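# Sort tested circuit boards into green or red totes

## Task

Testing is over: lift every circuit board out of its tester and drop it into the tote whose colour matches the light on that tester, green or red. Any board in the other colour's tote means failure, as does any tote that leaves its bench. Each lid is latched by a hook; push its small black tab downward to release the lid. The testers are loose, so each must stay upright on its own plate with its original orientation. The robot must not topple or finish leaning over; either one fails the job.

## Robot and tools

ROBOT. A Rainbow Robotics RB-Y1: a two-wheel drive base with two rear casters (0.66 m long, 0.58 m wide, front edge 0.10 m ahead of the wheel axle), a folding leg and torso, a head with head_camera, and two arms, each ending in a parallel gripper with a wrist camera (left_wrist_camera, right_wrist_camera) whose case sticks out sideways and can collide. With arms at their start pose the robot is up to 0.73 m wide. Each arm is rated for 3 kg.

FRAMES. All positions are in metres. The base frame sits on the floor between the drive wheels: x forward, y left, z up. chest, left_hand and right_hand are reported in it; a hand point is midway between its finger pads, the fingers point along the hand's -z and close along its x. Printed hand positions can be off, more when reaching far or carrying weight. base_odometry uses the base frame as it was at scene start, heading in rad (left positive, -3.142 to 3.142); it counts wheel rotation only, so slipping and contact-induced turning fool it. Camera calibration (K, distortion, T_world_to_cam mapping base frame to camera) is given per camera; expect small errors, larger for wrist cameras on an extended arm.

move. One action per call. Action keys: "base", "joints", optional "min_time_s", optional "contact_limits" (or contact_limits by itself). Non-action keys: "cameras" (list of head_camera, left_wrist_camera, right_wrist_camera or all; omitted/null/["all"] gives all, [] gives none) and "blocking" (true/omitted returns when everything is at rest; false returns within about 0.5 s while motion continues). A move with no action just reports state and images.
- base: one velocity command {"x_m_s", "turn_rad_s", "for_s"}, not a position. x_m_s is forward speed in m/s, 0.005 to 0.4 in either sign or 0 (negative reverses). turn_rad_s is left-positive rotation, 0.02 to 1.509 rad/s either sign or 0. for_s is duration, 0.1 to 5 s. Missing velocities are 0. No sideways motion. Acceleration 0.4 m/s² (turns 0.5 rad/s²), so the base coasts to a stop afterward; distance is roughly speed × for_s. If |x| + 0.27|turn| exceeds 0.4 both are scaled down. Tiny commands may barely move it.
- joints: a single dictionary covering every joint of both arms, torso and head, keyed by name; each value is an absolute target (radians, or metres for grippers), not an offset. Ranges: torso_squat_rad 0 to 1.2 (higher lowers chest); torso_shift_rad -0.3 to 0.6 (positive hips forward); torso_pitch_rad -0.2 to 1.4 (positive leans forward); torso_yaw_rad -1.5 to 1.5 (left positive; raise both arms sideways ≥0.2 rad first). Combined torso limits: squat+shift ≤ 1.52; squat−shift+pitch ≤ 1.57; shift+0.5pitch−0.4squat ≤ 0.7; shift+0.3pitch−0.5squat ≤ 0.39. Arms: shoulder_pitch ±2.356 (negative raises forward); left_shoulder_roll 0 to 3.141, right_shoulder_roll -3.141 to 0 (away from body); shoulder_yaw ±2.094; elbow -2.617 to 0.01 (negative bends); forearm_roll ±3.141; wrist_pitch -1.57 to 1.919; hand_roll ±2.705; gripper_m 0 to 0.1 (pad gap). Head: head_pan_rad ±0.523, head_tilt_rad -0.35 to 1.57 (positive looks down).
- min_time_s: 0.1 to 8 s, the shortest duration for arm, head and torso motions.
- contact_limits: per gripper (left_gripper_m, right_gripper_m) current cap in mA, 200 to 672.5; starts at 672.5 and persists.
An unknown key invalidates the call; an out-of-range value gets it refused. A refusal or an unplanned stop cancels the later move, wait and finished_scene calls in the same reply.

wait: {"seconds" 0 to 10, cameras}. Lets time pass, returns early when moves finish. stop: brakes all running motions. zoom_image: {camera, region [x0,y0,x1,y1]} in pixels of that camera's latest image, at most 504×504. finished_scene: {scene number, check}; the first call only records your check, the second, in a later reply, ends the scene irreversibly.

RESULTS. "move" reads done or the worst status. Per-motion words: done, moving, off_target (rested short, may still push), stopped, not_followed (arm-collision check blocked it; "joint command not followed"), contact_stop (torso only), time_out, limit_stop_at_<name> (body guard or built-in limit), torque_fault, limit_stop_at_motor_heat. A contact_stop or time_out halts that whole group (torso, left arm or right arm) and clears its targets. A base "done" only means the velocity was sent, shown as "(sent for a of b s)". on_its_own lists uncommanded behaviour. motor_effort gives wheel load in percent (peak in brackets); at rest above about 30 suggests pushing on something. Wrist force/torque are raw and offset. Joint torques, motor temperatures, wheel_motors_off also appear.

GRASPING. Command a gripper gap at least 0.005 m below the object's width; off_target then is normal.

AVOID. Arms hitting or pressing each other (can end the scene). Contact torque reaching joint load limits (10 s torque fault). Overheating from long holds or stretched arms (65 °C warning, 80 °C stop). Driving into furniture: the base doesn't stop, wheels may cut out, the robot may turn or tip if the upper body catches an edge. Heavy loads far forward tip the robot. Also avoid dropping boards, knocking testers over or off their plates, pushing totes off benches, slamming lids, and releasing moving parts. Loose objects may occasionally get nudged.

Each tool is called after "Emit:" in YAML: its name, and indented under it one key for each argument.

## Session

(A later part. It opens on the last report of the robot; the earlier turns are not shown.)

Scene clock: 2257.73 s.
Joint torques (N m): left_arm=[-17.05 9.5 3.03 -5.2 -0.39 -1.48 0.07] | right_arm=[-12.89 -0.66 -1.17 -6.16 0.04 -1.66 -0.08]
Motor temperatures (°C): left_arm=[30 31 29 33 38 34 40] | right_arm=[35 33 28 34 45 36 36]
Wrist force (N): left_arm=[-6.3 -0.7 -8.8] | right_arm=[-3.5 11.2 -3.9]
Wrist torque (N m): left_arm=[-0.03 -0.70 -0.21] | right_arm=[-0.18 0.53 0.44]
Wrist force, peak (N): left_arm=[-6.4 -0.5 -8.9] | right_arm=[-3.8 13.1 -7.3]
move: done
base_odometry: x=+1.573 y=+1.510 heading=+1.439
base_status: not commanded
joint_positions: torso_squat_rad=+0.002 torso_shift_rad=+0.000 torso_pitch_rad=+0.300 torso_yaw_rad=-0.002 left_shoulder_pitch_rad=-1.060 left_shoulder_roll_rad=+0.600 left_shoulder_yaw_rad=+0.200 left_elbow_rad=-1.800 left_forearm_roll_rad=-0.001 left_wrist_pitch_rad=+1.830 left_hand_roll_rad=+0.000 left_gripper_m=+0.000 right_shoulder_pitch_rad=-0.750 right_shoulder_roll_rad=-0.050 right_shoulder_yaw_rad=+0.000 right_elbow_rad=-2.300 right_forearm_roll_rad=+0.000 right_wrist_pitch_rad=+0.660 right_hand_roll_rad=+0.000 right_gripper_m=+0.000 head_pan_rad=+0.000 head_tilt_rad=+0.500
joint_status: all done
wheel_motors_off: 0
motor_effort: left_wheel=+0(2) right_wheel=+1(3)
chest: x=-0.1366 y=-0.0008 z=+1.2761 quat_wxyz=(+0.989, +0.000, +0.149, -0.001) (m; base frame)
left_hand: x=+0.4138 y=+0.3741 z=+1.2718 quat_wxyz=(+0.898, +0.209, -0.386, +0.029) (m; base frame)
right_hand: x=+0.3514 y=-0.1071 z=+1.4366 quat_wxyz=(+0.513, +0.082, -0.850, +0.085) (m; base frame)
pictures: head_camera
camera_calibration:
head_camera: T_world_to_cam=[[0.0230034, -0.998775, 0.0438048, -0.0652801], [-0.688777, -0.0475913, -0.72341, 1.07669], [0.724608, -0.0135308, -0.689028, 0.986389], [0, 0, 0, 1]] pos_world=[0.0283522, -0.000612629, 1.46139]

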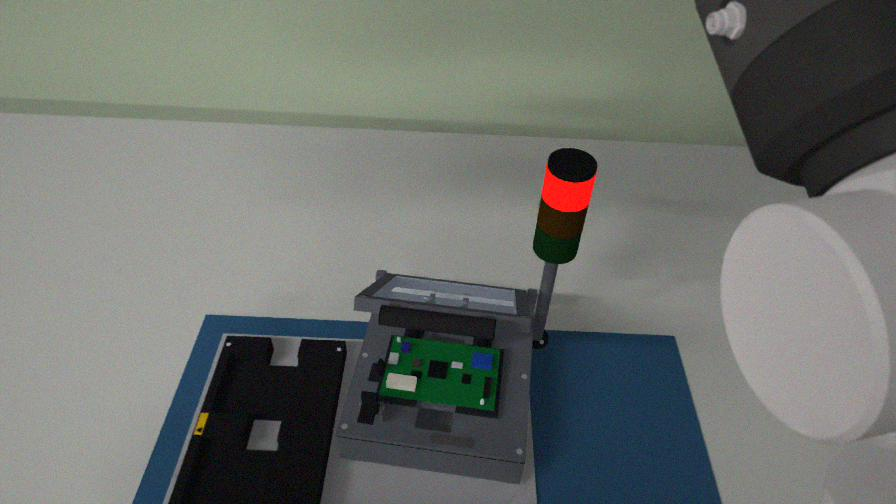

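Emit:
move:
  joints: {"right_shoulder_pitch_rad":0,"right_elbow_rad":-2.3,"right_shoulder_roll_rad":-0.15}
  cameras: []

Emit:
move:
  joints: {"right_shoulder_pitch_rad":-0.9,"right_elbow_rad":-1.9,"right_shoulder_roll_rad":-0.1,"right_shoulder_yaw_rad":-0.3,"right_wrist_pitch_rad":1.9,"right_hand_roll_rad":-0.3,"right_gripper_m":0.09}
  cameras: ["head_camera"]

Emit:
move:
  base: {"x_m_s":0.05,"for_s":0.4}
  cameras: []

Emit:
move:
  joints: {"torso_pitch_rad":0.45}
  cameras: ["head_camera"]

Scene clock: 2274.23 s.
Joint torques (N m): left_arm=[-17.06 9.31 2.91 -5.21 -0.38 -1.49 0.06] | right_arm=[-6.68 -3.13 -2.04 -9.67 0.15 -2.12 -0.11]
Motor temperatures (°C): left_arm=[30 31 29 33 38 34 40] | right_arm=[35 33 28 33 45 36 36]
Wrist force (N): left_arm=[-6.1 -0.7 -8.6] | right_arm=[-3.6 11.5 -7.8]
Wrist torque (N m): left_arm=[-0.05 -0.68 -0.21] | right_arm=[-0.16 0.55 0.44]
Wrist force, peak (N): left_arm=[-6.5 -0.6 -8.8] | right_arm=[-3.8 11.6 -8.3]
move: done
base_odometry: x=+1.573 y=+1.510 heading=+1.439
base_status: not commanded
joint_positions: torso_squat_rad=+0.002 torso_shift_rad=+0.000 torso_pitch_rad=+0.300 torso_yaw_rad=-0.002 left_shoulder_pitch_rad=-1.060 left_shoulder_roll_rad=+0.600 left_shoulder_yaw_rad=+0.200 left_elbow_rad=-1.800 left_forearm_roll_rad=-0.001 left_wrist_pitch_rad=+1.830 left_hand_roll_rad=+0.000 left_gripper_m=+0.000 right_shoulder_pitch_rad=+0.000 right_shoulder_roll_rad=-0.150 right_shoulder_yaw_rad=+0.000 right_elbow_rad=-2.300 right_forearm_roll_rad=+0.000 right_wrist_pitch_rad=+0.660 right_hand_roll_rad=+0.000 right_gripper_m=+0.000 head_pan_rad=+0.000 head_tilt_rad=+0.500
joint_status: all done
wheel_motors_off: 0
motor_effort: left_wheel=-1(2) right_wheel=-1(2)
chest: x=-0.1366 y=-0.0008 z=+1.2761 quat_wxyz=(+0.989, +0.000, +0.149, -0.001) (m; base frame)
left_hand: x=+0.4138 y=+0.3741 z=+1.2718 quat_wxyz=(+0.898, +0.209, -0.386, +0.029) (m; base frame)
right_hand: x=+0.3052 y=-0.2383 z=+1.1064 quat_wxyz=(+0.782, -0.043, -0.619, +0.061) (m; base frame)
pictures: none
No camera images: "cameras" was empty.

Scene clock: 2275.80 s.
Joint torques (N m): left_arm=[-17.18 9.62 3 -5.39 -0.4 -1.48 0.09] | right_arm=[-15.79 -3.1 -0.8 -6.27 -0.11 -1.44 -0.09]
Motor temperatures (°C): left_arm=[30 31 29 33 38 34 40] | right_arm=[35 33 28 33 45 36 36]
Wrist force (N): left_arm=[-6.2 -0.5 -8.7] | right_arm=[-0.9 9.4 -11.8]
Wrist torque (N m): left_arm=[-0.06 -0.69 -0.21] | right_arm=[0.01 0.69 0.47]
Wrist force, peak (N): left_arm=[-6.3 -0.6 -8.9] | right_arm=[-1.2 9.9 -12.2]
move: done
base_odometry: x=+1.573 y=+1.510 heading=+1.439
base_status: not commanded
joint_positions: torso_squat_rad=+0.002 torso_shift_rad=+0.000 torso_pitch_rad=+0.300 torso_yaw_rad=-0.002 left_shoulder_pitch_rad=-1.060 left_shoulder_roll_rad=+0.600 left_shoulder_yaw_rad=+0.200 left_elbow_rad=-1.800 left_forearm_roll_rad=-0.001 left_wrist_pitch_rad=+1.830 left_hand_roll_rad=+0.000 left_gripper_m=+0.000 right_shoulder_pitch_rad=-0.901 right_shoulder_roll_rad=-0.100 right_shoulder_yaw_rad=-0.300 right_elbow_rad=-1.900 right_forearm_roll_rad=+0.000 right_wrist_pitch_rad=+1.900 right_hand_roll_rad=-0.300 right_gripper_m=+0.090 head_pan_rad=+0.000 head_tilt_rad=+0.500
joint_status: all done
wheel_motors_off: 0
motor_effort: left_wheel=+0(2) right_wheel=+0(2)
chest: x=-0.1366 y=-0.0008 z=+1.2761 quat_wxyz=(+0.989, +0.000, +0.149, -0.001) (m; base frame)
left_hand: x=+0.4138 y=+0.3741 z=+1.2718 quat_wxyz=(+0.898, +0.209, -0.386, +0.029) (m; base frame)
right_hand: x=+0.3680 y=-0.2182 z=+1.1205 quat_wxyz=(+0.948, +0.057, -0.272, -0.154) (m; base frame)
pictures: head_camera
camera_calibration:
head_camera: T_world_to_cam=[[0.0230022, -0.998775, 0.0438163, -0.0652886], [-0.688777, -0.0475988, -0.723409, 1.07669], [0.724608, -0.0135397, -0.689028, 0.986385], [0, 0, 0, 1]] pos_world=[0.0283583, -0.000604209, 1.46139]

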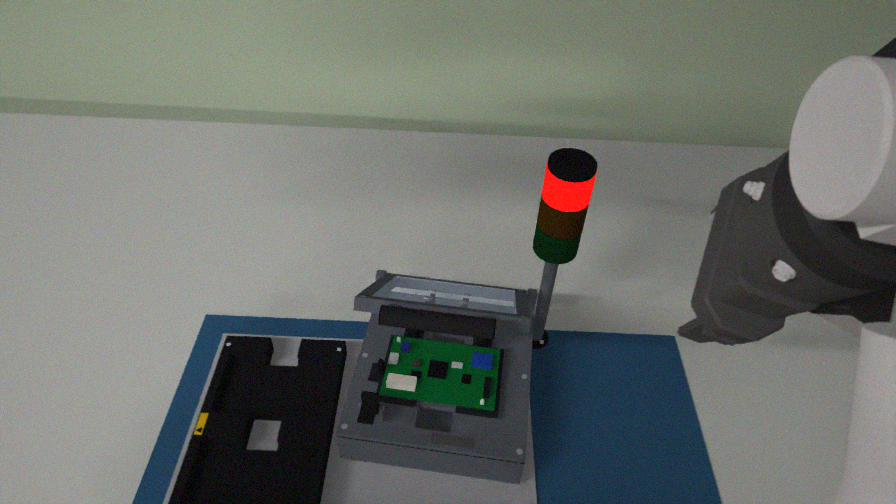

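Scene clock: 2277.03 s.
Joint torques (N m): left_arm=[-17.19 9.75 3.22 -5.34 -0.41 -1.39 0.09] | right_arm=[-16.02 -3.31 -0.57 -6.73 -0.13 -1.28 0.02]
Motor temperatures (°C): left_arm=[30 31 29 33 38 34 40] | right_arm=[35 33 28 33 45 36 36]
Wrist force (N): left_arm=[-6.5 -0.6 -8.8] | right_arm=[-0.9 9.4 -12.2]
Wrist torque (N m): left_arm=[-0.07 -0.74 -0.22] | right_arm=[0.03 0.69 0.47]
Wrist force, peak (N): left_arm=[-6.6 -0.7 -8.8] | right_arm=[-0.9 9.5 -12.5]
move: done
base_odometry: x=+1.575 y=+1.530 heading=+1.439
base_status: done (sent for 0.4 of 0.4 s)
joint_positions: torso_squat_rad=+0.002 torso_shift_rad=+0.000 torso_pitch_rad=+0.300 torso_yaw_rad=-0.002 left_shoulder_pitch_rad=-1.060 left_shoulder_roll_rad=+0.600 left_shoulder_yaw_rad=+0.200 left_elbow_rad=-1.800 left_forearm_roll_rad=-0.001 left_wrist_pitch_rad=+1.830 left_hand_roll_rad=+0.000 left_gripper_m=+0.000 right_shoulder_pitch_rad=-0.900 right_shoulder_roll_rad=-0.100 right_shoulder_yaw_rad=-0.300 right_elbow_rad=-1.900 right_forearm_roll_rad=+0.000 right_wrist_pitch_rad=+1.900 right_hand_roll_rad=-0.300 right_gripper_m=+0.090 head_pan_rad=+0.000 head_tilt_rad=+0.500
joint_status: not commanded
wheel_motors_off: 0
motor_effort: left_wheel=+5(23) right_wheel=-3(20)
chest: x=-0.1366 y=-0.0008 z=+1.2761 quat_wxyz=(+0.989, +0.000, +0.149, -0.001) (m; base frame)
left_hand: x=+0.4138 y=+0.3741 z=+1.2718 quat_wxyz=(+0.898, +0.209, -0.386, +0.029) (m; base frame)
right_hand: x=+0.3680 y=-0.2182 z=+1.1205 quat_wxyz=(+0.948, +0.057, -0.272, -0.154) (m; base frame)
pictures: none
No camera images: "cameras" was empty.

Scene clock: 2278.33 s.
Joint torques (N m): left_arm=[-16.22 9.9 3.39 -6.12 -0.42 -1.2 0.03] | right_arm=[-14.46 -2.89 -0.5 -7.28 -0.04 -1.1 -0.04]
Motor temperatures (°C): left_arm=[30 31 29 33 38 34 40] | right_arm=[35 33 28 33 45 36 36]
Wrist force (N): left_arm=[-5.6 -0.8 -9.3] | right_arm=[0.2 9.6 -12.4]
Wrist torque (N m): left_arm=[-0.06 -0.67 -0.23] | right_arm=[0.02 0.77 0.49]
Wrist force, peak (N): left_arm=[-6.0 -0.9 -9.5] | right_arm=[0.0 9.6 -12.9]
move: done
base_odometry: x=+1.575 y=+1.530 heading=+1.439
base_status: not commanded
joint_positions: torso_squat_rad=+0.002 torso_shift_rad=+0.000 torso_pitch_rad=+0.450 torso_yaw_rad=-0.002 left_shoulder_pitch_rad=-1.060 left_shoulder_roll_rad=+0.600 left_shoulder_yaw_rad=+0.200 left_elbow_rad=-1.800 left_forearm_roll_rad=-0.001 left_wrist_pitch_rad=+1.830 left_hand_roll_rad=+0.000 left_gripper_m=+0.000 right_shoulder_pitch_rad=-0.900 right_shoulder_roll_rad=-0.100 right_shoulder_yaw_rad=-0.300 right_elbow_rad=-1.900 right_forearm_roll_rad=+0.000 right_wrist_pitch_rad=+1.900 right_hand_roll_rad=-0.300 right_gripper_m=+0.090 head_pan_rad=+0.000 head_tilt_rad=+0.500
joint_status: all done
wheel_motors_off: 0
motor_effort: left_wheel=+4(4) right_wheel=-3(5)
chest: x=-0.0934 y=-0.0007 z=+1.2591 quat_wxyz=(+0.975, +0.000, +0.223, -0.001) (m; base frame)
left_hand: x=+0.4501 y=+0.3742 z=+1.1725 quat_wxyz=(+0.924, +0.211, -0.317, +0.013) (m; base frame)
right_hand: x=+0.3823 y=-0.2181 z=+1.0297 quat_wxyz=(+0.966, +0.046, -0.200, -0.158) (m; base frame)
pictures: head_camera
camera_calibration:
head_camera: T_world_to_cam=[[0.0293983, -0.998772, 0.039876, -0.0599675], [-0.789204, -0.047675, -0.612277, 0.944846], [0.613427, -0.0134704, -0.789637, 1.05966], [0, 0, 0, 1]] pos_world=[0.0974141, -0.000574271, 1.41765]

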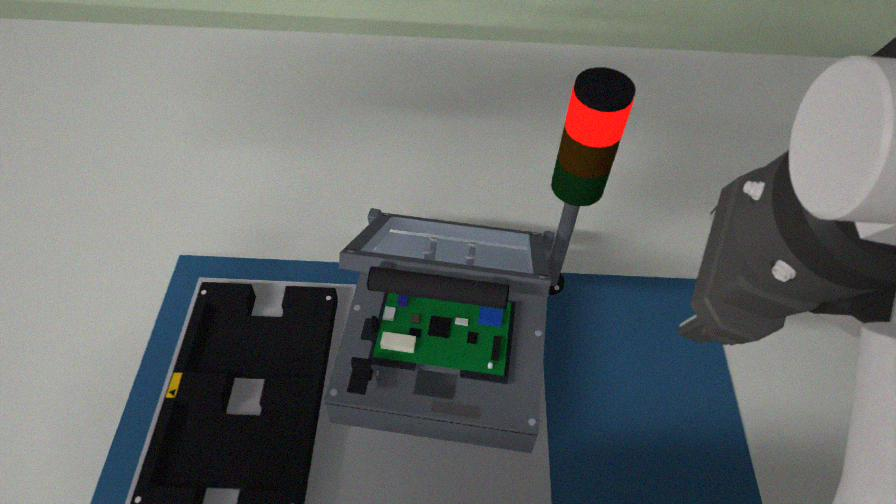

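Emit:
zoom_image:
  camera: "head_camera"
  region: [310, 180, 590, 460]

Scaled by 1.800 from the camera's 896x504 image, which has a finer 1280x720 frame.

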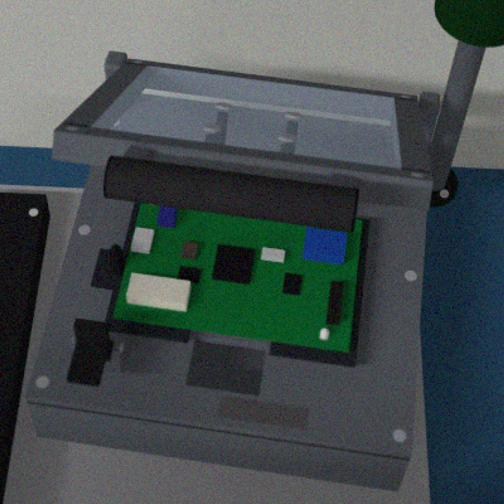

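Emit:
move:
  base: {"x_m_s":-0.2,"for_s":0.8}
  joints: {"torso_pitch_rad":0.3,"right_gripper_m":0.0}
  cameras: []

Emit:
move:
  joints: {"right_shoulder_pitch_rad":0,"right_elbow_rad":-2.2,"right_shoulder_roll_rad":-0.05,"right_shoulder_yaw_rad":0,"right_wrist_pitch_rad":0.4,"right_hand_roll_rad":0}
  cameras: []

Emit:
move:
  joints: {"right_shoulder_pitch_rad":-0.3,"right_elbow_rad":-1.66,"right_shoulder_roll_rad":-0.05,"right_shoulder_yaw_rad":0.44,"right_wrist_pitch_rad":0.25}
  cameras: ["head_camera","right_wrist_camera"]

Scene clock: 2318.93 s.
Joint torques (N m): left_arm=[-17.24 9.59 2.86 -5.31 -0.38 -1.46 0.1] | right_arm=[-16.22 -3.9 -0.48 -6.52 -0.12 -1.22 0.03]
Motor temperatures (°C): left_arm=[30 31 29 33 38 34 40] | right_arm=[35 33 28 33 45 35 36]
Wrist force (N): left_arm=[-6.3 -0.6 -8.6] | right_arm=[-0.7 9.7 -11.8]
Wrist torque (N m): left_arm=[-0.06 -0.69 -0.20] | right_arm=[-0.02 0.71 0.49]
Wrist force, peak (N): left_arm=[-5.3 -0.9 -10.0] | right_arm=[0.1 9.5 -13.3]
move: done
base_odometry: x=+1.554 y=+1.371 heading=+1.440
base_status: done (sent for 0.8 of 0.8 s)
joint_positions: torso_squat_rad=+0.002 torso_shift_rad=+0.000 torso_pitch_rad=+0.300 torso_yaw_rad=-0.002 left_shoulder_pitch_rad=-1.060 left_shoulder_roll_rad=+0.600 left_shoulder_yaw_rad=+0.200 left_elbow_rad=-1.800 left_forearm_roll_rad=-0.001 left_wrist_pitch_rad=+1.830 left_hand_roll_rad=+0.000 left_gripper_m=+0.000 right_shoulder_pitch_rad=-0.900 right_shoulder_roll_rad=-0.100 right_shoulder_yaw_rad=-0.300 right_elbow_rad=-1.900 right_forearm_roll_rad=+0.000 right_wrist_pitch_rad=+1.900 right_hand_roll_rad=-0.300 right_gripper_m=+0.000 head_pan_rad=+0.000 head_tilt_rad=+0.500
joint_status: all done
wheel_motors_off: 0
motor_effort: left_wheel=+5(29) right_wheel=-5(25)
chest: x=-0.1367 y=-0.0008 z=+1.2761 quat_wxyz=(+0.989, +0.000, +0.149, -0.001) (m; base frame)
left_hand: x=+0.4137 y=+0.3741 z=+1.2718 quat_wxyz=(+0.898, +0.209, -0.386, +0.029) (m; base frame)
right_hand: x=+0.3679 y=-0.2182 z=+1.1205 quat_wxyz=(+0.948, +0.057, -0.272, -0.154) (m; base frame)
pictures: none
No camera images: "cameras" was empty.

Scene clock: 2320.57 s.
Joint torques (N m): left_arm=[-17.28 9.73 3.13 -5.3 -0.37 -1.48 0.03] | right_arm=[-6.61 0.82 -0.58 -9.77 0.05 -1.75 0.04]
Motor temperatures (°C): left_arm=[30 31 29 33 38 34 40] | right_arm=[35 33 28 33 45 35 36]
Wrist force (N): left_arm=[-6.3 -0.4 -8.6] | right_arm=[-4.2 11.1 -6.9]
Wrist torque (N m): left_arm=[-0.09 -0.71 -0.20] | right_arm=[-0.17 0.48 0.45]
Wrist force, peak (N): left_arm=[-6.4 -0.8 -8.9] | right_arm=[-0.7 9.5 -12.0]
move: done
base_odometry: x=+1.554 y=+1.371 heading=+1.440
base_status: not commanded
joint_positions: torso_squat_rad=+0.002 torso_shift_rad=+0.000 torso_pitch_rad=+0.300 torso_yaw_rad=-0.002 left_shoulder_pitch_rad=-1.060 left_shoulder_roll_rad=+0.600 left_shoulder_yaw_rad=+0.200 left_elbow_rad=-1.800 left_forearm_roll_rad=-0.001 left_wrist_pitch_rad=+1.830 left_hand_roll_rad=+0.000 left_gripper_m=+0.000 right_shoulder_pitch_rad=+0.000 right_shoulder_roll_rad=-0.050 right_shoulder_yaw_rad=+0.000 right_elbow_rad=-2.200 right_forearm_roll_rad=+0.000 right_wrist_pitch_rad=+0.400 right_hand_roll_rad=+0.000 right_gripper_m=+0.000 head_pan_rad=+0.000 head_tilt_rad=+0.500
joint_status: all done
wheel_motors_off: 0
motor_effort: left_wheel=+5(6) right_wheel=-4(6)
chest: x=-0.1366 y=-0.0008 z=+1.2761 quat_wxyz=(+0.989, +0.000, +0.149, -0.001) (m; base frame)
left_hand: x=+0.4138 y=+0.3741 z=+1.2717 quat_wxyz=(+0.898, +0.209, -0.386, +0.029) (m; base frame)
right_hand: x=+0.3170 y=-0.2265 z=+1.1170 quat_wxyz=(+0.731, -0.013, -0.682, +0.021) (m; base frame)
pictures: none
No camera images: "cameras" was empty.

Scene clock: 2321.77 s.
Joint torques (N m): left_arm=[-17.15 9.71 3.11 -5.34 -0.34 -1.44 0.09] | right_arm=[-9.44 5.31 -0.88 -9.17 0.08 -2.21 0.12]
Motor temperatures (°C): left_arm=[30 31 29 33 38 34 40] | right_arm=[35 33 28 33 45 35 36]
Wrist force (N): left_arm=[-6.3 -0.6 -8.7] | right_arm=[-3.9 10.9 -7.7]
Wrist torque (N m): left_arm=[-0.08 -0.70 -0.20] | right_arm=[-0.09 0.50 0.45]
Wrist force, peak (N): left_arm=[-6.5 -0.8 -8.8] | right_arm=[-4.8 11.7 -8.0]
move: done
base_odometry: x=+1.554 y=+1.371 heading=+1.440
base_status: not commanded
joint_positions: torso_squat_rad=+0.002 torso_shift_rad=+0.000 torso_pitch_rad=+0.300 torso_yaw_rad=-0.002 left_shoulder_pitch_rad=-1.060 left_shoulder_roll_rad=+0.600 left_shoulder_yaw_rad=+0.200 left_elbow_rad=-1.800 left_forearm_roll_rad=-0.001 left_wrist_pitch_rad=+1.830 left_hand_roll_rad=+0.000 left_gripper_m=+0.000 right_shoulder_pitch_rad=-0.300 right_shoulder_roll_rad=-0.050 right_shoulder_yaw_rad=+0.440 right_elbow_rad=-1.660 right_forearm_roll_rad=+0.000 right_wrist_pitch_rad=+0.250 right_hand_roll_rad=+0.000 right_gripper_m=+0.000 head_pan_rad=+0.000 head_tilt_rad=+0.500
joint_status: all done
wheel_motors_off: 0
motor_effort: left_wheel=+5(6) right_wheel=-6(7)
chest: x=-0.1366 y=-0.0008 z=+1.2761 quat_wxyz=(+0.989, +0.000, +0.149, -0.001) (m; base frame)
left_hand: x=+0.4138 y=+0.3741 z=+1.2717 quat_wxyz=(+0.898, +0.209, -0.386, +0.029) (m; base frame)
right_hand: x=+0.3252 y=+0.0332 z=+1.0168 quat_wxyz=(+0.741, +0.161, -0.616, +0.213) (m; base frame)
pictures: head_camera, right_wrist_camera
camera_calibration:
head_camera: T_world_to_cam=[[0.0230211, -0.998775, 0.0437947, -0.0652636], [-0.688775, -0.0475962, -0.723412, 1.07669], [0.72461, -0.013511, -0.689027, 0.986384], [0, 0, 0, 1]] pos_world=[0.0283559, -0.000610325, 1.46139]
right_wrist_camera: T_world_to_cam=[[-0.146191, -0.0906223, -0.985097, 1.05461], [-0.834099, 0.546697, 0.0734899, 0.211618], [0.53189, 0.832412, -0.15551, 0.0292135], [0, 0, 0, 1]] pos_world=[0.315146, -0.0444377, 1.02788]

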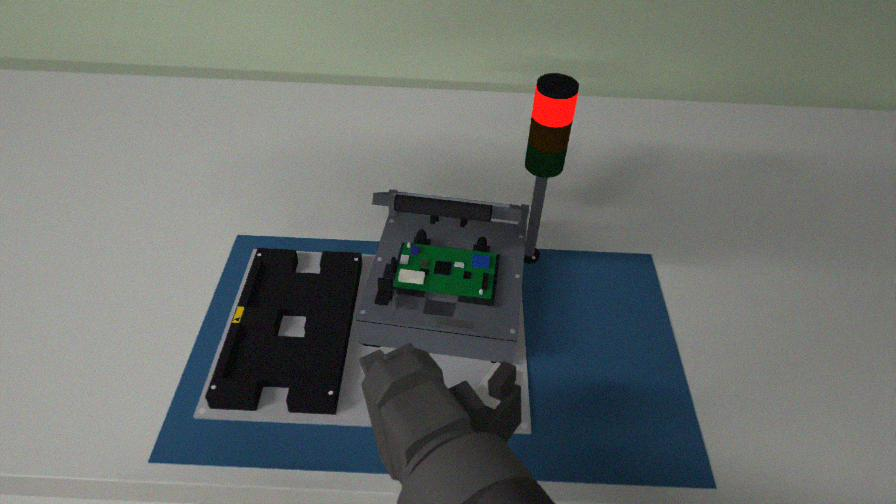

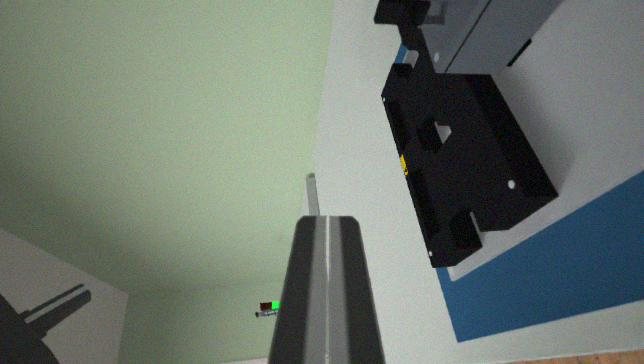

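Emit:
move:
  base: {"x_m_s":0.1,"for_s":1.6}
  cameras: ["head_camera","right_wrist_camera"]

Scene clock: 2329.93 s.
Joint torques (N m): left_arm=[-17.27 9.75 3.3 -5.42 -0.37 -1.41 0.02] | right_arm=[-9.65 5.08 -0.83 -9.31 0.1 -2.04 0.18]
Motor temperatures (°C): left_arm=[30 31 29 33 38 34 40] | right_arm=[35 33 28 33 45 36 36]
Wrist force (N): left_arm=[-6.3 -0.5 -8.7] | right_arm=[-3.9 10.8 -7.8]
Wrist torque (N m): left_arm=[-0.05 -0.71 -0.20] | right_arm=[-0.12 0.50 0.44]
Wrist force, peak (N): left_arm=[-6.2 -0.6 -9.1] | right_arm=[-4.3 11.2 -8.1]
move: done
base_odometry: x=+1.575 y=+1.530 heading=+1.440
base_status: done (sent for 1.6 of 1.6 s)
joint_positions: torso_squat_rad=+0.002 torso_shift_rad=+0.000 torso_pitch_rad=+0.300 torso_yaw_rad=-0.002 left_shoulder_pitch_rad=-1.060 left_shoulder_roll_rad=+0.600 left_shoulder_yaw_rad=+0.200 left_elbow_rad=-1.800 left_forearm_roll_rad=-0.001 left_wrist_pitch_rad=+1.830 left_hand_roll_rad=+0.000 left_gripper_m=+0.000 right_shoulder_pitch_rad=-0.300 right_shoulder_roll_rad=-0.050 right_shoulder_yaw_rad=+0.440 right_elbow_rad=-1.660 right_forearm_roll_rad=+0.000 right_wrist_pitch_rad=+0.250 right_hand_roll_rad=+0.000 right_gripper_m=+0.000 head_pan_rad=+0.000 head_tilt_rad=+0.500
joint_status: not commanded
wheel_motors_off: 0
motor_effort: left_wheel=+0(22) right_wheel=-4(31)
chest: x=-0.1365 y=-0.0008 z=+1.2761 quat_wxyz=(+0.989, +0.000, +0.149, -0.001) (m; base frame)
left_hand: x=+0.4139 y=+0.3741 z=+1.2716 quat_wxyz=(+0.898, +0.209, -0.386, +0.029) (m; base frame)
right_hand: x=+0.3253 y=+0.0332 z=+1.0166 quat_wxyz=(+0.741, +0.161, -0.616, +0.213) (m; base frame)
pictures: head_camera, right_wrist_camera
camera_calibration:
head_camera: T_world_to_cam=[[0.0230279, -0.998776, 0.0437805, -0.065256], [-0.6889, -0.0475883, -0.723292, 1.07658], [0.72449, -0.0135045, -0.689153, 0.986445], [0, 0, 0, 1]] pos_world=[0.028489, -0.00062204, 1.46135]
right_wrist_camera: T_world_to_cam=[[-0.146393, -0.0906205, -0.985067, 1.05454], [-0.83408, 0.546703, 0.0736607, 0.211495], [0.531864, 0.832408, -0.155618, 0.0292967], [0, 0, 0, 1]] pos_world=[0.315199, -0.0444489, 1.02777]

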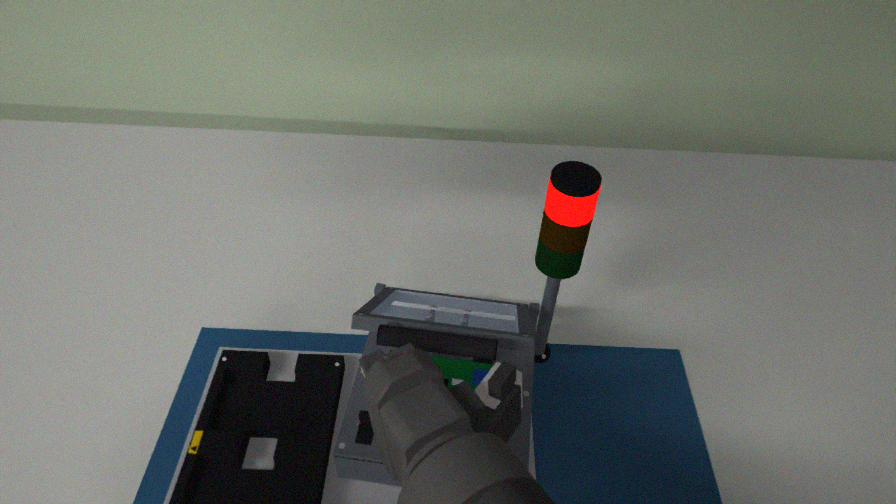

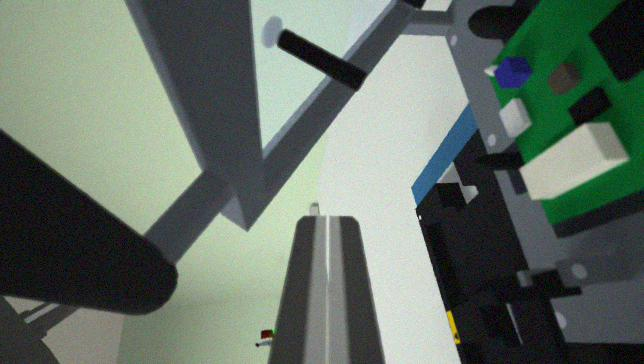

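Emit:
move:
  base: {"x_m_s":0.1,"for_s":0.35}
  cameras: []

Emit:
move:
  joints: {"right_shoulder_pitch_rad":-0.42,"right_elbow_rad":-1.73,"right_wrist_pitch_rad":0.4}
  min_time_s: 1.5
  cameras: ["head_camera","right_wrist_camera"]

Scene clock: 2336.40 s.
Joint torques (N m): left_arm=[-17.15 9.71 3.15 -5.31 -0.36 -1.48 0.04] | right_arm=[-9.82 4.53 -1.78 -9.66 -0.01 -2.09 0.16]
Motor temperatures (°C): left_arm=[30 31 29 33 38 34 40] | right_arm=[35 33 28 33 45 36 36]
Wrist force (N): left_arm=[-6.3 -0.5 -8.4] | right_arm=[-5.7 12.3 -6.5]
Wrist torque (N m): left_arm=[-0.06 -0.70 -0.21] | right_arm=[-0.20 0.36 0.51]
Wrist force, peak (N): left_arm=[-6.5 -0.4 -9.0] | right_arm=[-0.5 18.0 2.8]
move: done
base_odometry: x=+1.580 y=+1.566 heading=+1.440
base_status: done (sent for 0.37 of 0.37 s)
joint_positions: torso_squat_rad=+0.002 torso_shift_rad=+0.000 torso_pitch_rad=+0.300 torso_yaw_rad=-0.002 left_shoulder_pitch_rad=-1.060 left_shoulder_roll_rad=+0.600 left_shoulder_yaw_rad=+0.200 left_elbow_rad=-1.800 left_forearm_roll_rad=-0.001 left_wrist_pitch_rad=+1.830 left_hand_roll_rad=+0.000 left_gripper_m=+0.000 right_shoulder_pitch_rad=-0.300 right_shoulder_roll_rad=-0.050 right_shoulder_yaw_rad=+0.440 right_elbow_rad=-1.660 right_forearm_roll_rad=+0.000 right_wrist_pitch_rad=+0.250 right_hand_roll_rad=+0.000 right_gripper_m=+0.000 head_pan_rad=+0.000 head_tilt_rad=+0.500
joint_status: not commanded
wheel_motors_off: 0
motor_effort: left_wheel=+2(29) right_wheel=-4(16)
chest: x=-0.1365 y=-0.0008 z=+1.2761 quat_wxyz=(+0.989, +0.000, +0.149, -0.001) (m; base frame)
left_hand: x=+0.4139 y=+0.3741 z=+1.2716 quat_wxyz=(+0.898, +0.209, -0.386, +0.029) (m; base frame)
right_hand: x=+0.3252 y=+0.0333 z=+1.0166 quat_wxyz=(+0.741, +0.162, -0.616, +0.213) (m; base frame)
pictures: none
No camera images: "cameras" was empty.

Scene clock: 2338.20 s.
Joint torques (N m): left_arm=[-17.26 9.88 3.1 -5.23 -0.43 -1.45 0.07] | right_arm=[-14.78 4.56 -2.09 -11.18 0.12 -2.55 0.06]
Motor temperatures (°C): left_arm=[30 31 29 33 38 34 40] | right_arm=[35 33 28 33 45 36 36]
Wrist force (N): left_arm=[-6.3 -0.7 -8.5] | right_arm=[-6.4 13.2 -5.4]
Wrist torque (N m): left_arm=[-0.05 -0.71 -0.20] | right_arm=[-0.10 0.54 0.45]
Wrist force, peak (N): left_arm=[-6.3 -0.7 -9.0] | right_arm=[-10.3 10.7 -7.2]
move: done
base_odometry: x=+1.580 y=+1.566 heading=+1.440
base_status: not commanded
joint_positions: torso_squat_rad=+0.002 torso_shift_rad=+0.000 torso_pitch_rad=+0.300 torso_yaw_rad=-0.002 left_shoulder_pitch_rad=-1.060 left_shoulder_roll_rad=+0.600 left_shoulder_yaw_rad=+0.200 left_elbow_rad=-1.800 left_forearm_roll_rad=-0.001 left_wrist_pitch_rad=+1.830 left_hand_roll_rad=+0.000 left_gripper_m=+0.000 right_shoulder_pitch_rad=-0.419 right_shoulder_roll_rad=-0.050 right_shoulder_yaw_rad=+0.440 right_elbow_rad=-1.730 right_forearm_roll_rad=+0.000 right_wrist_pitch_rad=+0.400 right_hand_roll_rad=+0.000 right_gripper_m=+0.000 head_pan_rad=+0.000 head_tilt_rad=+0.500
joint_status: all done
wheel_motors_off: 0
motor_effort: left_wheel=+1(4) right_wheel=-4(5)
chest: x=-0.1366 y=-0.0008 z=+1.2761 quat_wxyz=(+0.989, +0.000, +0.149, -0.001) (m; base frame)
left_hand: x=+0.4138 y=+0.3741 z=+1.2716 quat_wxyz=(+0.898, +0.209, -0.386, +0.029) (m; base frame)
right_hand: x=+0.3464 y=+0.0524 z=+1.0698 quat_wxyz=(+0.726, +0.156, -0.626, +0.239) (m; base frame)
pictures: head_camera, right_wrist_camera
camera_calibration:
head_camera: T_world_to_cam=[[0.0230219, -0.998776, 0.0437819, -0.0652578], [-0.688867, -0.0475858, -0.723324, 1.07659], [0.724522, -0.0135076, -0.689119, 0.986444], [0, 0, 0, 1]] pos_world=[0.0284321, -0.000622746, 1.46136]
right_wrist_camera: T_world_to_cam=[[-0.0994075, -0.125209, -0.987138, 1.09953], [-0.854925, 0.518353, 0.0203452, 0.280437], [0.509138, 0.845951, -0.158572, 0.0206194], [0, 0, 0, 1]] pos_world=[0.338556, -0.0251373, 1.08295]

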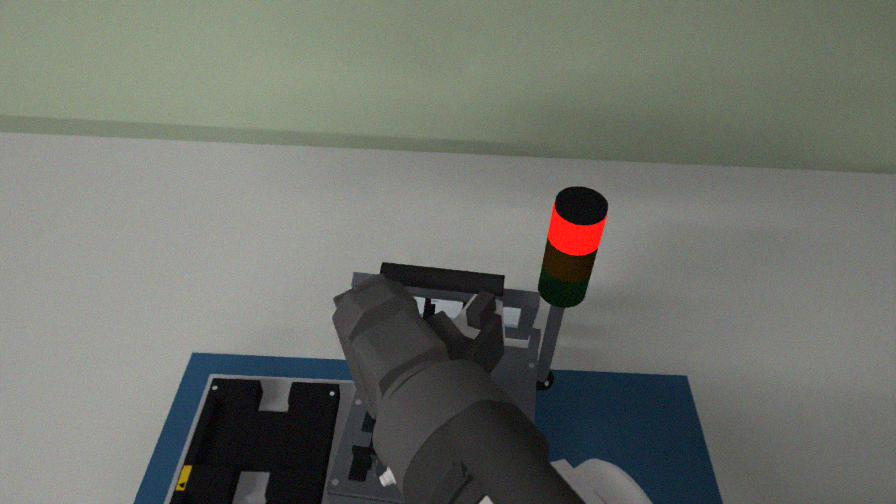

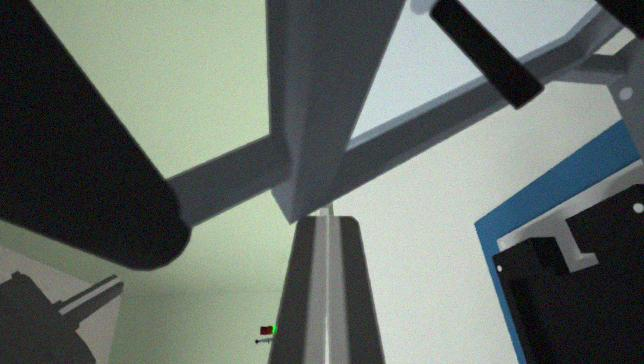

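Emit:
move:
  joints: {"right_shoulder_pitch_rad":-0.6,"right_elbow_rad":-1.78,"right_wrist_pitch_rad":0.55}
  min_time_s: 2
  cameras: ["head_camera","right_wrist_camera"]

Emit:
move:
  joints: {"right_shoulder_pitch_rad":-0.85,"right_elbow_rad":-1.7,"right_wrist_pitch_rad":0.66}
  min_time_s: 2.2
  cameras: ["head_camera","right_wrist_camera"]

Scene clock: 2345.03 s.
Joint torques (N m): left_arm=[-17.18 9.7 3.1 -5.31 -0.35 -1.47 0.08] | right_arm=[-15.13 4.48 -2.84 -9.83 0.34 -1.79 0.27]
Motor temperatures (°C): left_arm=[30 31 29 33 38 34 40] | right_arm=[35 33 28 33 45 36 36]
Wrist force (N): left_arm=[-6.3 -0.5 -8.7] | right_arm=[-3.9 11.9 -7.3]
Wrist torque (N m): left_arm=[-0.06 -0.71 -0.20] | right_arm=[-0.19 0.48 0.46]
Wrist force, peak (N): left_arm=[-6.4 -0.4 -8.8] | right_arm=[-10.2 11.5 -7.3]
move: done
base_odometry: x=+1.580 y=+1.566 heading=+1.440
base_status: not commanded
joint_positions: torso_squat_rad=+0.002 torso_shift_rad=+0.000 torso_pitch_rad=+0.300 torso_yaw_rad=-0.002 left_shoulder_pitch_rad=-1.060 left_shoulder_roll_rad=+0.600 left_shoulder_yaw_rad=+0.200 left_elbow_rad=-1.800 left_forearm_roll_rad=-0.001 left_wrist_pitch_rad=+1.830 left_hand_roll_rad=+0.000 left_gripper_m=+0.000 right_shoulder_pitch_rad=-0.600 right_shoulder_roll_rad=-0.050 right_shoulder_yaw_rad=+0.440 right_elbow_rad=-1.780 right_forearm_roll_rad=+0.000 right_wrist_pitch_rad=+0.550 right_hand_roll_rad=+0.000 right_gripper_m=+0.000 head_pan_rad=+0.000 head_tilt_rad=+0.500
joint_status: all done
wheel_motors_off: 0
motor_effort: left_wheel=+1(3) right_wheel=-3(5)
chest: x=-0.1366 y=-0.0008 z=+1.2761 quat_wxyz=(+0.989, +0.000, +0.149, -0.001) (m; base frame)
left_hand: x=+0.4138 y=+0.3741 z=+1.2717 quat_wxyz=(+0.898, +0.209, -0.386, +0.029) (m; base frame)
right_hand: x=+0.3668 y=+0.0803 z=+1.1449 quat_wxyz=(+0.695, +0.147, -0.649, +0.274) (m; base frame)
pictures: head_camera, right_wrist_camera
camera_calibration:
head_camera: T_world_to_cam=[[0.0230207, -0.998776, 0.0437827, -0.0652585], [-0.688843, -0.047586, -0.723347, 1.07661], [0.724545, -0.0135075, -0.689095, 0.986436], [0, 0, 0, 1]] pos_world=[0.0284019, -0.00062269, 1.46137]
right_wrist_camera: T_world_to_cam=[[-0.00578871, -0.164909, -0.986292, 1.14704], [-0.876309, 0.475963, -0.0744381, 0.401678], [0.481714, 0.863866, -0.147266, -0.00571839], [0, 0, 0, 1]] pos_world=[0.361389, 0.00291243, 1.16037]

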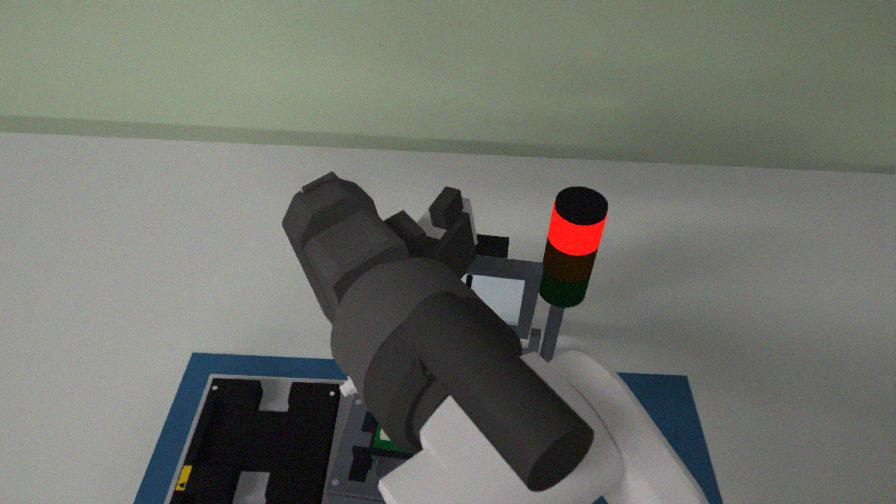

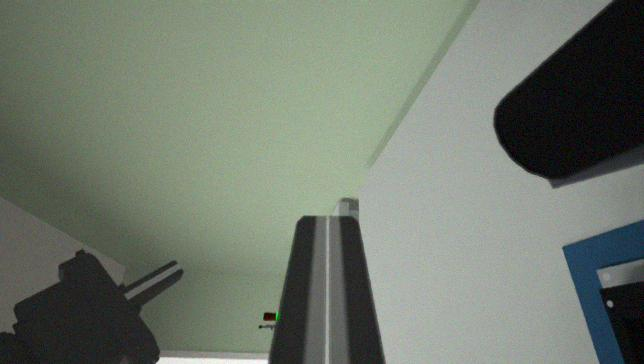

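Scene clock: 2347.53 s.
Joint torques (N m): left_arm=[-17.28 9.77 3.13 -5.28 -0.35 -1.48 0.02] | right_arm=[-17.94 3.62 -3.93 -8.22 0.43 -1.76 0.2]
Motor temperatures (°C): left_arm=[30 31 29 33 38 34 40] | right_arm=[35 33 28 33 45 36 36]
Wrist force (N): left_arm=[-6.4 -0.6 -8.5] | right_arm=[-3.7 12.2 -7.2]
Wrist torque (N m): left_arm=[-0.06 -0.71 -0.21] | right_arm=[-0.18 0.53 0.46]
Wrist force, peak (N): left_arm=[-6.4 -0.6 -8.9] | right_arm=[-4.0 12.7 -7.3]
move: done
base_odometry: x=+1.580 y=+1.566 heading=+1.440
base_status: not commanded
joint_positions: torso_squat_rad=+0.002 torso_shift_rad=+0.000 torso_pitch_rad=+0.300 torso_yaw_rad=-0.002 left_shoulder_pitch_rad=-1.060 left_shoulder_roll_rad=+0.600 left_shoulder_yaw_rad=+0.200 left_elbow_rad=-1.800 left_forearm_roll_rad=-0.001 left_wrist_pitch_rad=+1.830 left_hand_roll_rad=+0.000 left_gripper_m=+0.000 right_shoulder_pitch_rad=-0.850 right_shoulder_roll_rad=-0.050 right_shoulder_yaw_rad=+0.440 right_elbow_rad=-1.700 right_forearm_roll_rad=+0.000 right_wrist_pitch_rad=+0.660 right_hand_roll_rad=+0.000 right_gripper_m=+0.000 head_pan_rad=+0.000 head_tilt_rad=+0.500
joint_status: all done
wheel_motors_off: 0
motor_effort: left_wheel=+1(4) right_wheel=-4(5)
chest: x=-0.1366 y=-0.0008 z=+1.2761 quat_wxyz=(+0.989, +0.000, +0.149, -0.001) (m; base frame)
left_hand: x=+0.4138 y=+0.3741 z=+1.2717 quat_wxyz=(+0.898, +0.209, -0.386, +0.029) (m; base frame)
right_hand: x=+0.3925 y=+0.1160 z=+1.2078 quat_wxyz=(+0.666, +0.118, -0.662, +0.322) (m; base frame)
pictures: head_camera, right_wrist_camera
camera_calibration:
head_camera: T_world_to_cam=[[0.023021, -0.998776, 0.0437827, -0.0652584], [-0.688843, -0.0475862, -0.723347, 1.07661], [0.724545, -0.0135072, -0.689095, 0.986436], [0, 0, 0, 1]] pos_world=[0.0284019, -0.000622588, 1.46137]
right_wrist_camera: T_world_to_cam=[[0.0867229, -0.246911, -0.96515, 1.16274], [-0.883796, 0.428037, -0.188916, 0.558605], [0.459766, 0.869378, -0.181099, 0.00908315], [0, 0, 0, 1]] pos_world=[0.388681, 0.0400921, 1.22939]

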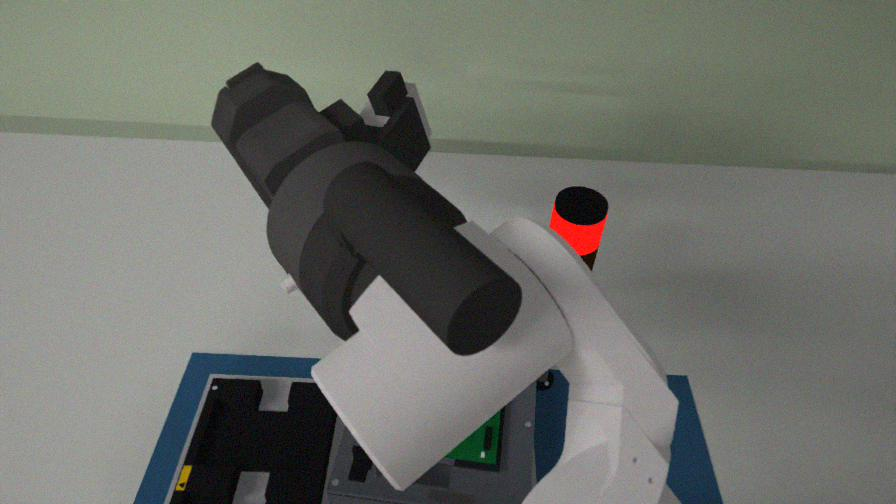

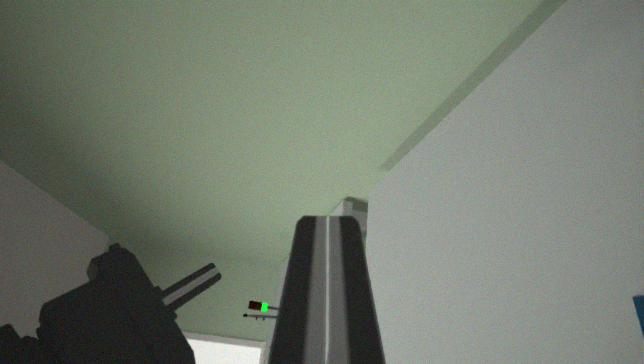

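Slipped over the bar at about 70°. Retract and see.

Emit:
move:
  joints: {"right_shoulder_pitch_rad":-0.75,"right_elbow_rad":-2.3,"right_shoulder_yaw_rad":0}
  min_time_s: 1.5
  cameras: ["head_camera"]

Scene clock: 2367.60 s.
Joint torques (N m): left_arm=[-17.33 9.75 3.13 -5.25 -0.41 -1.45 0.03] | right_arm=[-12.73 -0.52 -1.33 -6.11 0.1 -1.71 0.13]
Motor temperatures (°C): left_arm=[30 31 29 33 38 34 40] | right_arm=[35 33 28 33 45 36 36]
Wrist force (N): left_arm=[-6.1 -0.6 -8.7] | right_arm=[-3.0 11.1 -4.0]
Wrist torque (N m): left_arm=[-0.04 -0.66 -0.21] | right_arm=[-0.17 0.58 0.44]
Wrist force, peak (N): left_arm=[-6.1 -0.5 -9.1] | right_arm=[-3.8 12.9 -7.3]
move: done
base_odometry: x=+1.580 y=+1.566 heading=+1.440
base_status: not commanded
joint_positions: torso_squat_rad=+0.002 torso_shift_rad=+0.000 torso_pitch_rad=+0.300 torso_yaw_rad=-0.002 left_shoulder_pitch_rad=-1.060 left_shoulder_roll_rad=+0.600 left_shoulder_yaw_rad=+0.200 left_elbow_rad=-1.800 left_forearm_roll_rad=-0.001 left_wrist_pitch_rad=+1.830 left_hand_roll_rad=+0.000 left_gripper_m=+0.000 right_shoulder_pitch_rad=-0.750 right_shoulder_roll_rad=-0.050 right_shoulder_yaw_rad=+0.000 right_elbow_rad=-2.300 right_forearm_roll_rad=+0.000 right_wrist_pitch_rad=+0.660 right_hand_roll_rad=+0.000 right_gripper_m=+0.000 head_pan_rad=+0.000 head_tilt_rad=+0.500
joint_status: all done
wheel_motors_off: 0
motor_effort: left_wheel=+2(3) right_wheel=-5(5)
chest: x=-0.1366 y=-0.0008 z=+1.2761 quat_wxyz=(+0.989, +0.000, +0.149, -0.001) (m; base frame)
left_hand: x=+0.4138 y=+0.3741 z=+1.2717 quat_wxyz=(+0.898, +0.209, -0.386, +0.029) (m; base frame)
right_hand: x=+0.3515 y=-0.1071 z=+1.4366 quat_wxyz=(+0.513, +0.083, -0.850, +0.085) (m; base frame)
pictures: head_camera
camera_calibration:
head_camera: T_world_to_cam=[[0.0230207, -0.998776, 0.0437826, -0.0652586], [-0.688835, -0.0475861, -0.723355, 1.07662], [0.724552, -0.0135069, -0.689087, 0.98643], [0, 0, 0, 1]] pos_world=[0.0283964, -0.000622916, 1.46137]

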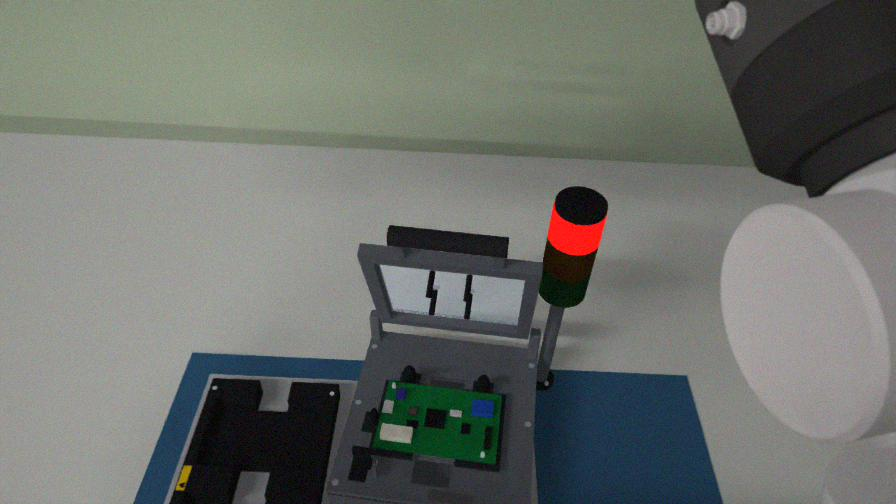

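Emit:
move:
  joints: {"right_shoulder_pitch_rad":0,"right_elbow_rad":-2.3,"right_shoulder_roll_rad":-0.15}
  base: {"x_m_s":-0.1,"for_s":0.4}
  cameras: []

Emit:
move:
  joints: {"right_shoulder_pitch_rad":-0.9,"right_elbow_rad":-1.9,"right_shoulder_roll_rad":-0.1,"right_shoulder_yaw_rad":-0.3,"right_wrist_pitch_rad":1.9,"right_hand_roll_rad":-0.3,"right_gripper_m":0.09}
  cameras: []

Emit:
move:
  joints: {"right_shoulder_pitch_rad":-1.0,"right_elbow_rad":-1.75,"right_shoulder_roll_rad":-0.05,"right_shoulder_yaw_rad":0.35,"right_hand_roll_rad":-0.82}
  cameras: ["head_camera","right_wrist_camera"]

Scene clock: 2381.63 s.
Joint torques (N m): left_arm=[-17.35 9.75 3.03 -5.21 -0.34 -1.51 0.06] | right_arm=[-6.69 -3.32 -2.16 -9.79 0.2 -2.06 0.29]
Motor temperatures (°C): left_arm=[30 31 29 33 38 34 40] | right_arm=[35 33 28 33 45 36 36]
Wrist force (N): left_arm=[-6.2 -0.7 -8.7] | right_arm=[-3.7 11.4 -7.9]
Wrist torque (N m): left_arm=[-0.06 -0.71 -0.22] | right_arm=[-0.15 0.52 0.46]
Wrist force, peak (N): left_arm=[-6.2 -0.8 -9.2] | right_arm=[-4.6 11.6 -7.9]
move: done
base_odometry: x=+1.575 y=+1.526 heading=+1.440
base_status: done (sent for 0.4 of 0.4 s)
joint_positions: torso_squat_rad=+0.002 torso_shift_rad=+0.000 torso_pitch_rad=+0.300 torso_yaw_rad=-0.002 left_shoulder_pitch_rad=-1.060 left_shoulder_roll_rad=+0.600 left_shoulder_yaw_rad=+0.200 left_elbow_rad=-1.800 left_forearm_roll_rad=-0.001 left_wrist_pitch_rad=+1.830 left_hand_roll_rad=+0.000 left_gripper_m=+0.000 right_shoulder_pitch_rad=+0.000 right_shoulder_roll_rad=-0.150 right_shoulder_yaw_rad=+0.000 right_elbow_rad=-2.300 right_forearm_roll_rad=+0.000 right_wrist_pitch_rad=+0.660 right_hand_roll_rad=+0.000 right_gripper_m=+0.000 head_pan_rad=+0.000 head_tilt_rad=+0.500
joint_status: all done
wheel_motors_off: 0
motor_effort: left_wheel=+0(20) right_wheel=+4(26)
chest: x=-0.1366 y=-0.0008 z=+1.2761 quat_wxyz=(+0.989, +0.000, +0.149, -0.001) (m; base frame)
left_hand: x=+0.4138 y=+0.3741 z=+1.2717 quat_wxyz=(+0.898, +0.209, -0.386, +0.029) (m; base frame)
right_hand: x=+0.3052 y=-0.2383 z=+1.1065 quat_wxyz=(+0.782, -0.043, -0.619, +0.061) (m; base frame)
pictures: none
No camera images: "cameras" was empty.

Scene clock: 2383.20 s.
Joint torques (N m): left_arm=[-17.43 9.68 3.28 -5.42 -0.39 -1.49 0.01] | right_arm=[-15.75 -2.94 -0.39 -6.37 -0.05 -1.52 -0.02]
Motor temperatures (°C): left_arm=[30 31 29 33 38 34 40] | right_arm=[35 33 28 33 45 36 36]
Wrist force (N): left_arm=[-6.2 -0.6 -8.5] | right_arm=[-0.9 9.3 -12.0]
Wrist torque (N m): left_arm=[-0.05 -0.70 -0.20] | right_arm=[0.03 0.69 0.48]
Wrist force, peak (N): left_arm=[-6.2 -0.8 -9.0] | right_arm=[-1.3 10.0 -12.4]
move: done
base_odometry: x=+1.575 y=+1.526 heading=+1.440
base_status: not commanded
joint_positions: torso_squat_rad=+0.002 torso_shift_rad=+0.000 torso_pitch_rad=+0.300 torso_yaw_rad=-0.002 left_shoulder_pitch_rad=-1.060 left_shoulder_roll_rad=+0.600 left_shoulder_yaw_rad=+0.200 left_elbow_rad=-1.800 left_forearm_roll_rad=-0.001 left_wrist_pitch_rad=+1.830 left_hand_roll_rad=+0.000 left_gripper_m=+0.000 right_shoulder_pitch_rad=-0.901 right_shoulder_roll_rad=-0.100 right_shoulder_yaw_rad=-0.300 right_elbow_rad=-1.900 right_forearm_roll_rad=+0.000 right_wrist_pitch_rad=+1.900 right_hand_roll_rad=-0.300 right_gripper_m=+0.090 head_pan_rad=+0.000 head_tilt_rad=+0.500
joint_status: all done
wheel_motors_off: 0
motor_effort: left_wheel=-1(2) right_wheel=+2(5)
chest: x=-0.1366 y=-0.0008 z=+1.2761 quat_wxyz=(+0.989, +0.000, +0.149, -0.001) (m; base frame)
left_hand: x=+0.4138 y=+0.3741 z=+1.2717 quat_wxyz=(+0.898, +0.209, -0.386, +0.029) (m; base frame)
right_hand: x=+0.3680 y=-0.2182 z=+1.1205 quat_wxyz=(+0.948, +0.057, -0.272, -0.154) (m; base frame)
pictures: none
No camera images: "cameras" was empty.

Scene clock: 2384.47 s.
Joint torques (N m): left_arm=[-17.24 9.85 3.2 -5.42 -0.46 -1.55 0.06] | right_arm=[-17.8 1.73 -3.08 -6.48 0.41 -0.98 0.29]
Motor temperatures (°C): left_arm=[30 31 29 33 38 34 40] | right_arm=[35 33 28 33 45 36 36]
Wrist force (N): left_arm=[-6.1 -0.6 -8.4] | right_arm=[-0.9 10.2 -12.1]
Wrist torque (N m): left_arm=[-0.05 -0.70 -0.21] | right_arm=[-0.04 0.67 0.50]
Wrist force, peak (N): left_arm=[-6.3 -0.5 -9.1] | right_arm=[-1.1 10.7 -12.3]
move: done
base_odometry: x=+1.575 y=+1.526 heading=+1.440
base_status: not commanded
joint_positions: torso_squat_rad=+0.002 torso_shift_rad=+0.000 torso_pitch_rad=+0.300 torso_yaw_rad=-0.002 left_shoulder_pitch_rad=-1.060 left_shoulder_roll_rad=+0.600 left_shoulder_yaw_rad=+0.200 left_elbow_rad=-1.800 left_forearm_roll_rad=-0.001 left_wrist_pitch_rad=+1.830 left_hand_roll_rad=+0.000 left_gripper_m=+0.000 right_shoulder_pitch_rad=-1.000 right_shoulder_roll_rad=-0.050 right_shoulder_yaw_rad=+0.350 right_elbow_rad=-1.750 right_forearm_roll_rad=+0.000 right_wrist_pitch_rad=+1.900 right_hand_roll_rad=-0.820 right_gripper_m=+0.090 head_pan_rad=+0.000 head_tilt_rad=+0.500
joint_status: all done
wheel_motors_off: 0
motor_effort: left_wheel=-2(2) right_wheel=+3(4)
chest: x=-0.1366 y=-0.0008 z=+1.2761 quat_wxyz=(+0.989, +0.000, +0.149, -0.001) (m; base frame)
left_hand: x=+0.4138 y=+0.3740 z=+1.2717 quat_wxyz=(+0.898, +0.209, -0.386, +0.029) (m; base frame)
right_hand: x=+0.3317 y=-0.0209 z=+1.0967 quat_wxyz=(+0.963, +0.027, -0.257, -0.082) (m; base frame)
pictures: head_camera, right_wrist_camera
camera_calibration:
head_camera: T_world_to_cam=[[0.0229941, -0.998776, 0.0437949, -0.0652745], [-0.688751, -0.0475782, -0.723435, 1.07671], [0.724633, -0.013529, -0.689002, 0.986374], [0, 0, 0, 1]] pos_world=[0.028327, -0.000621978, 1.4614]
right_wrist_camera: T_world_to_cam=[[-0.843383, 0.190945, -0.502241, 0.83697], [-0.0835805, 0.876727, 0.473671, -0.440174], [0.530773, 0.441463, -0.723457, 0.698308], [0, 0, 0, 1]] pos_world=[0.298453, -0.0821796, 1.13405]

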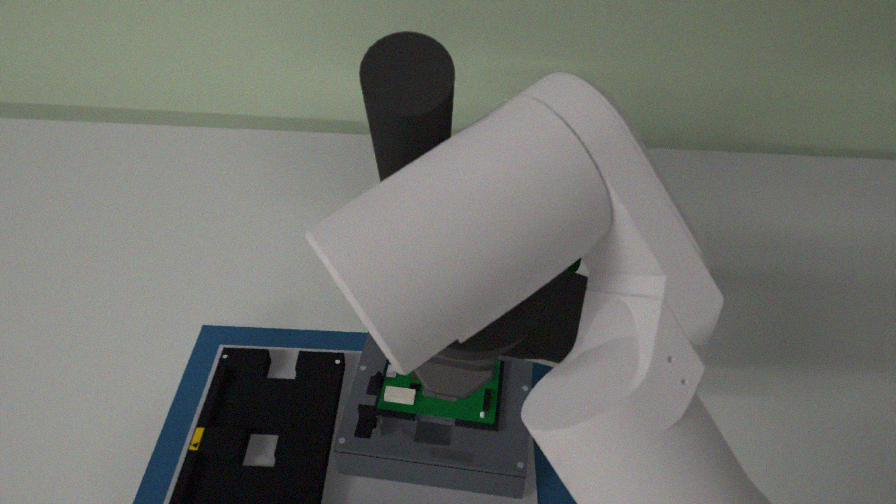

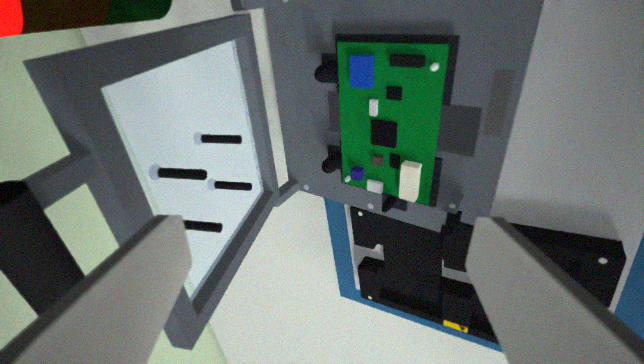

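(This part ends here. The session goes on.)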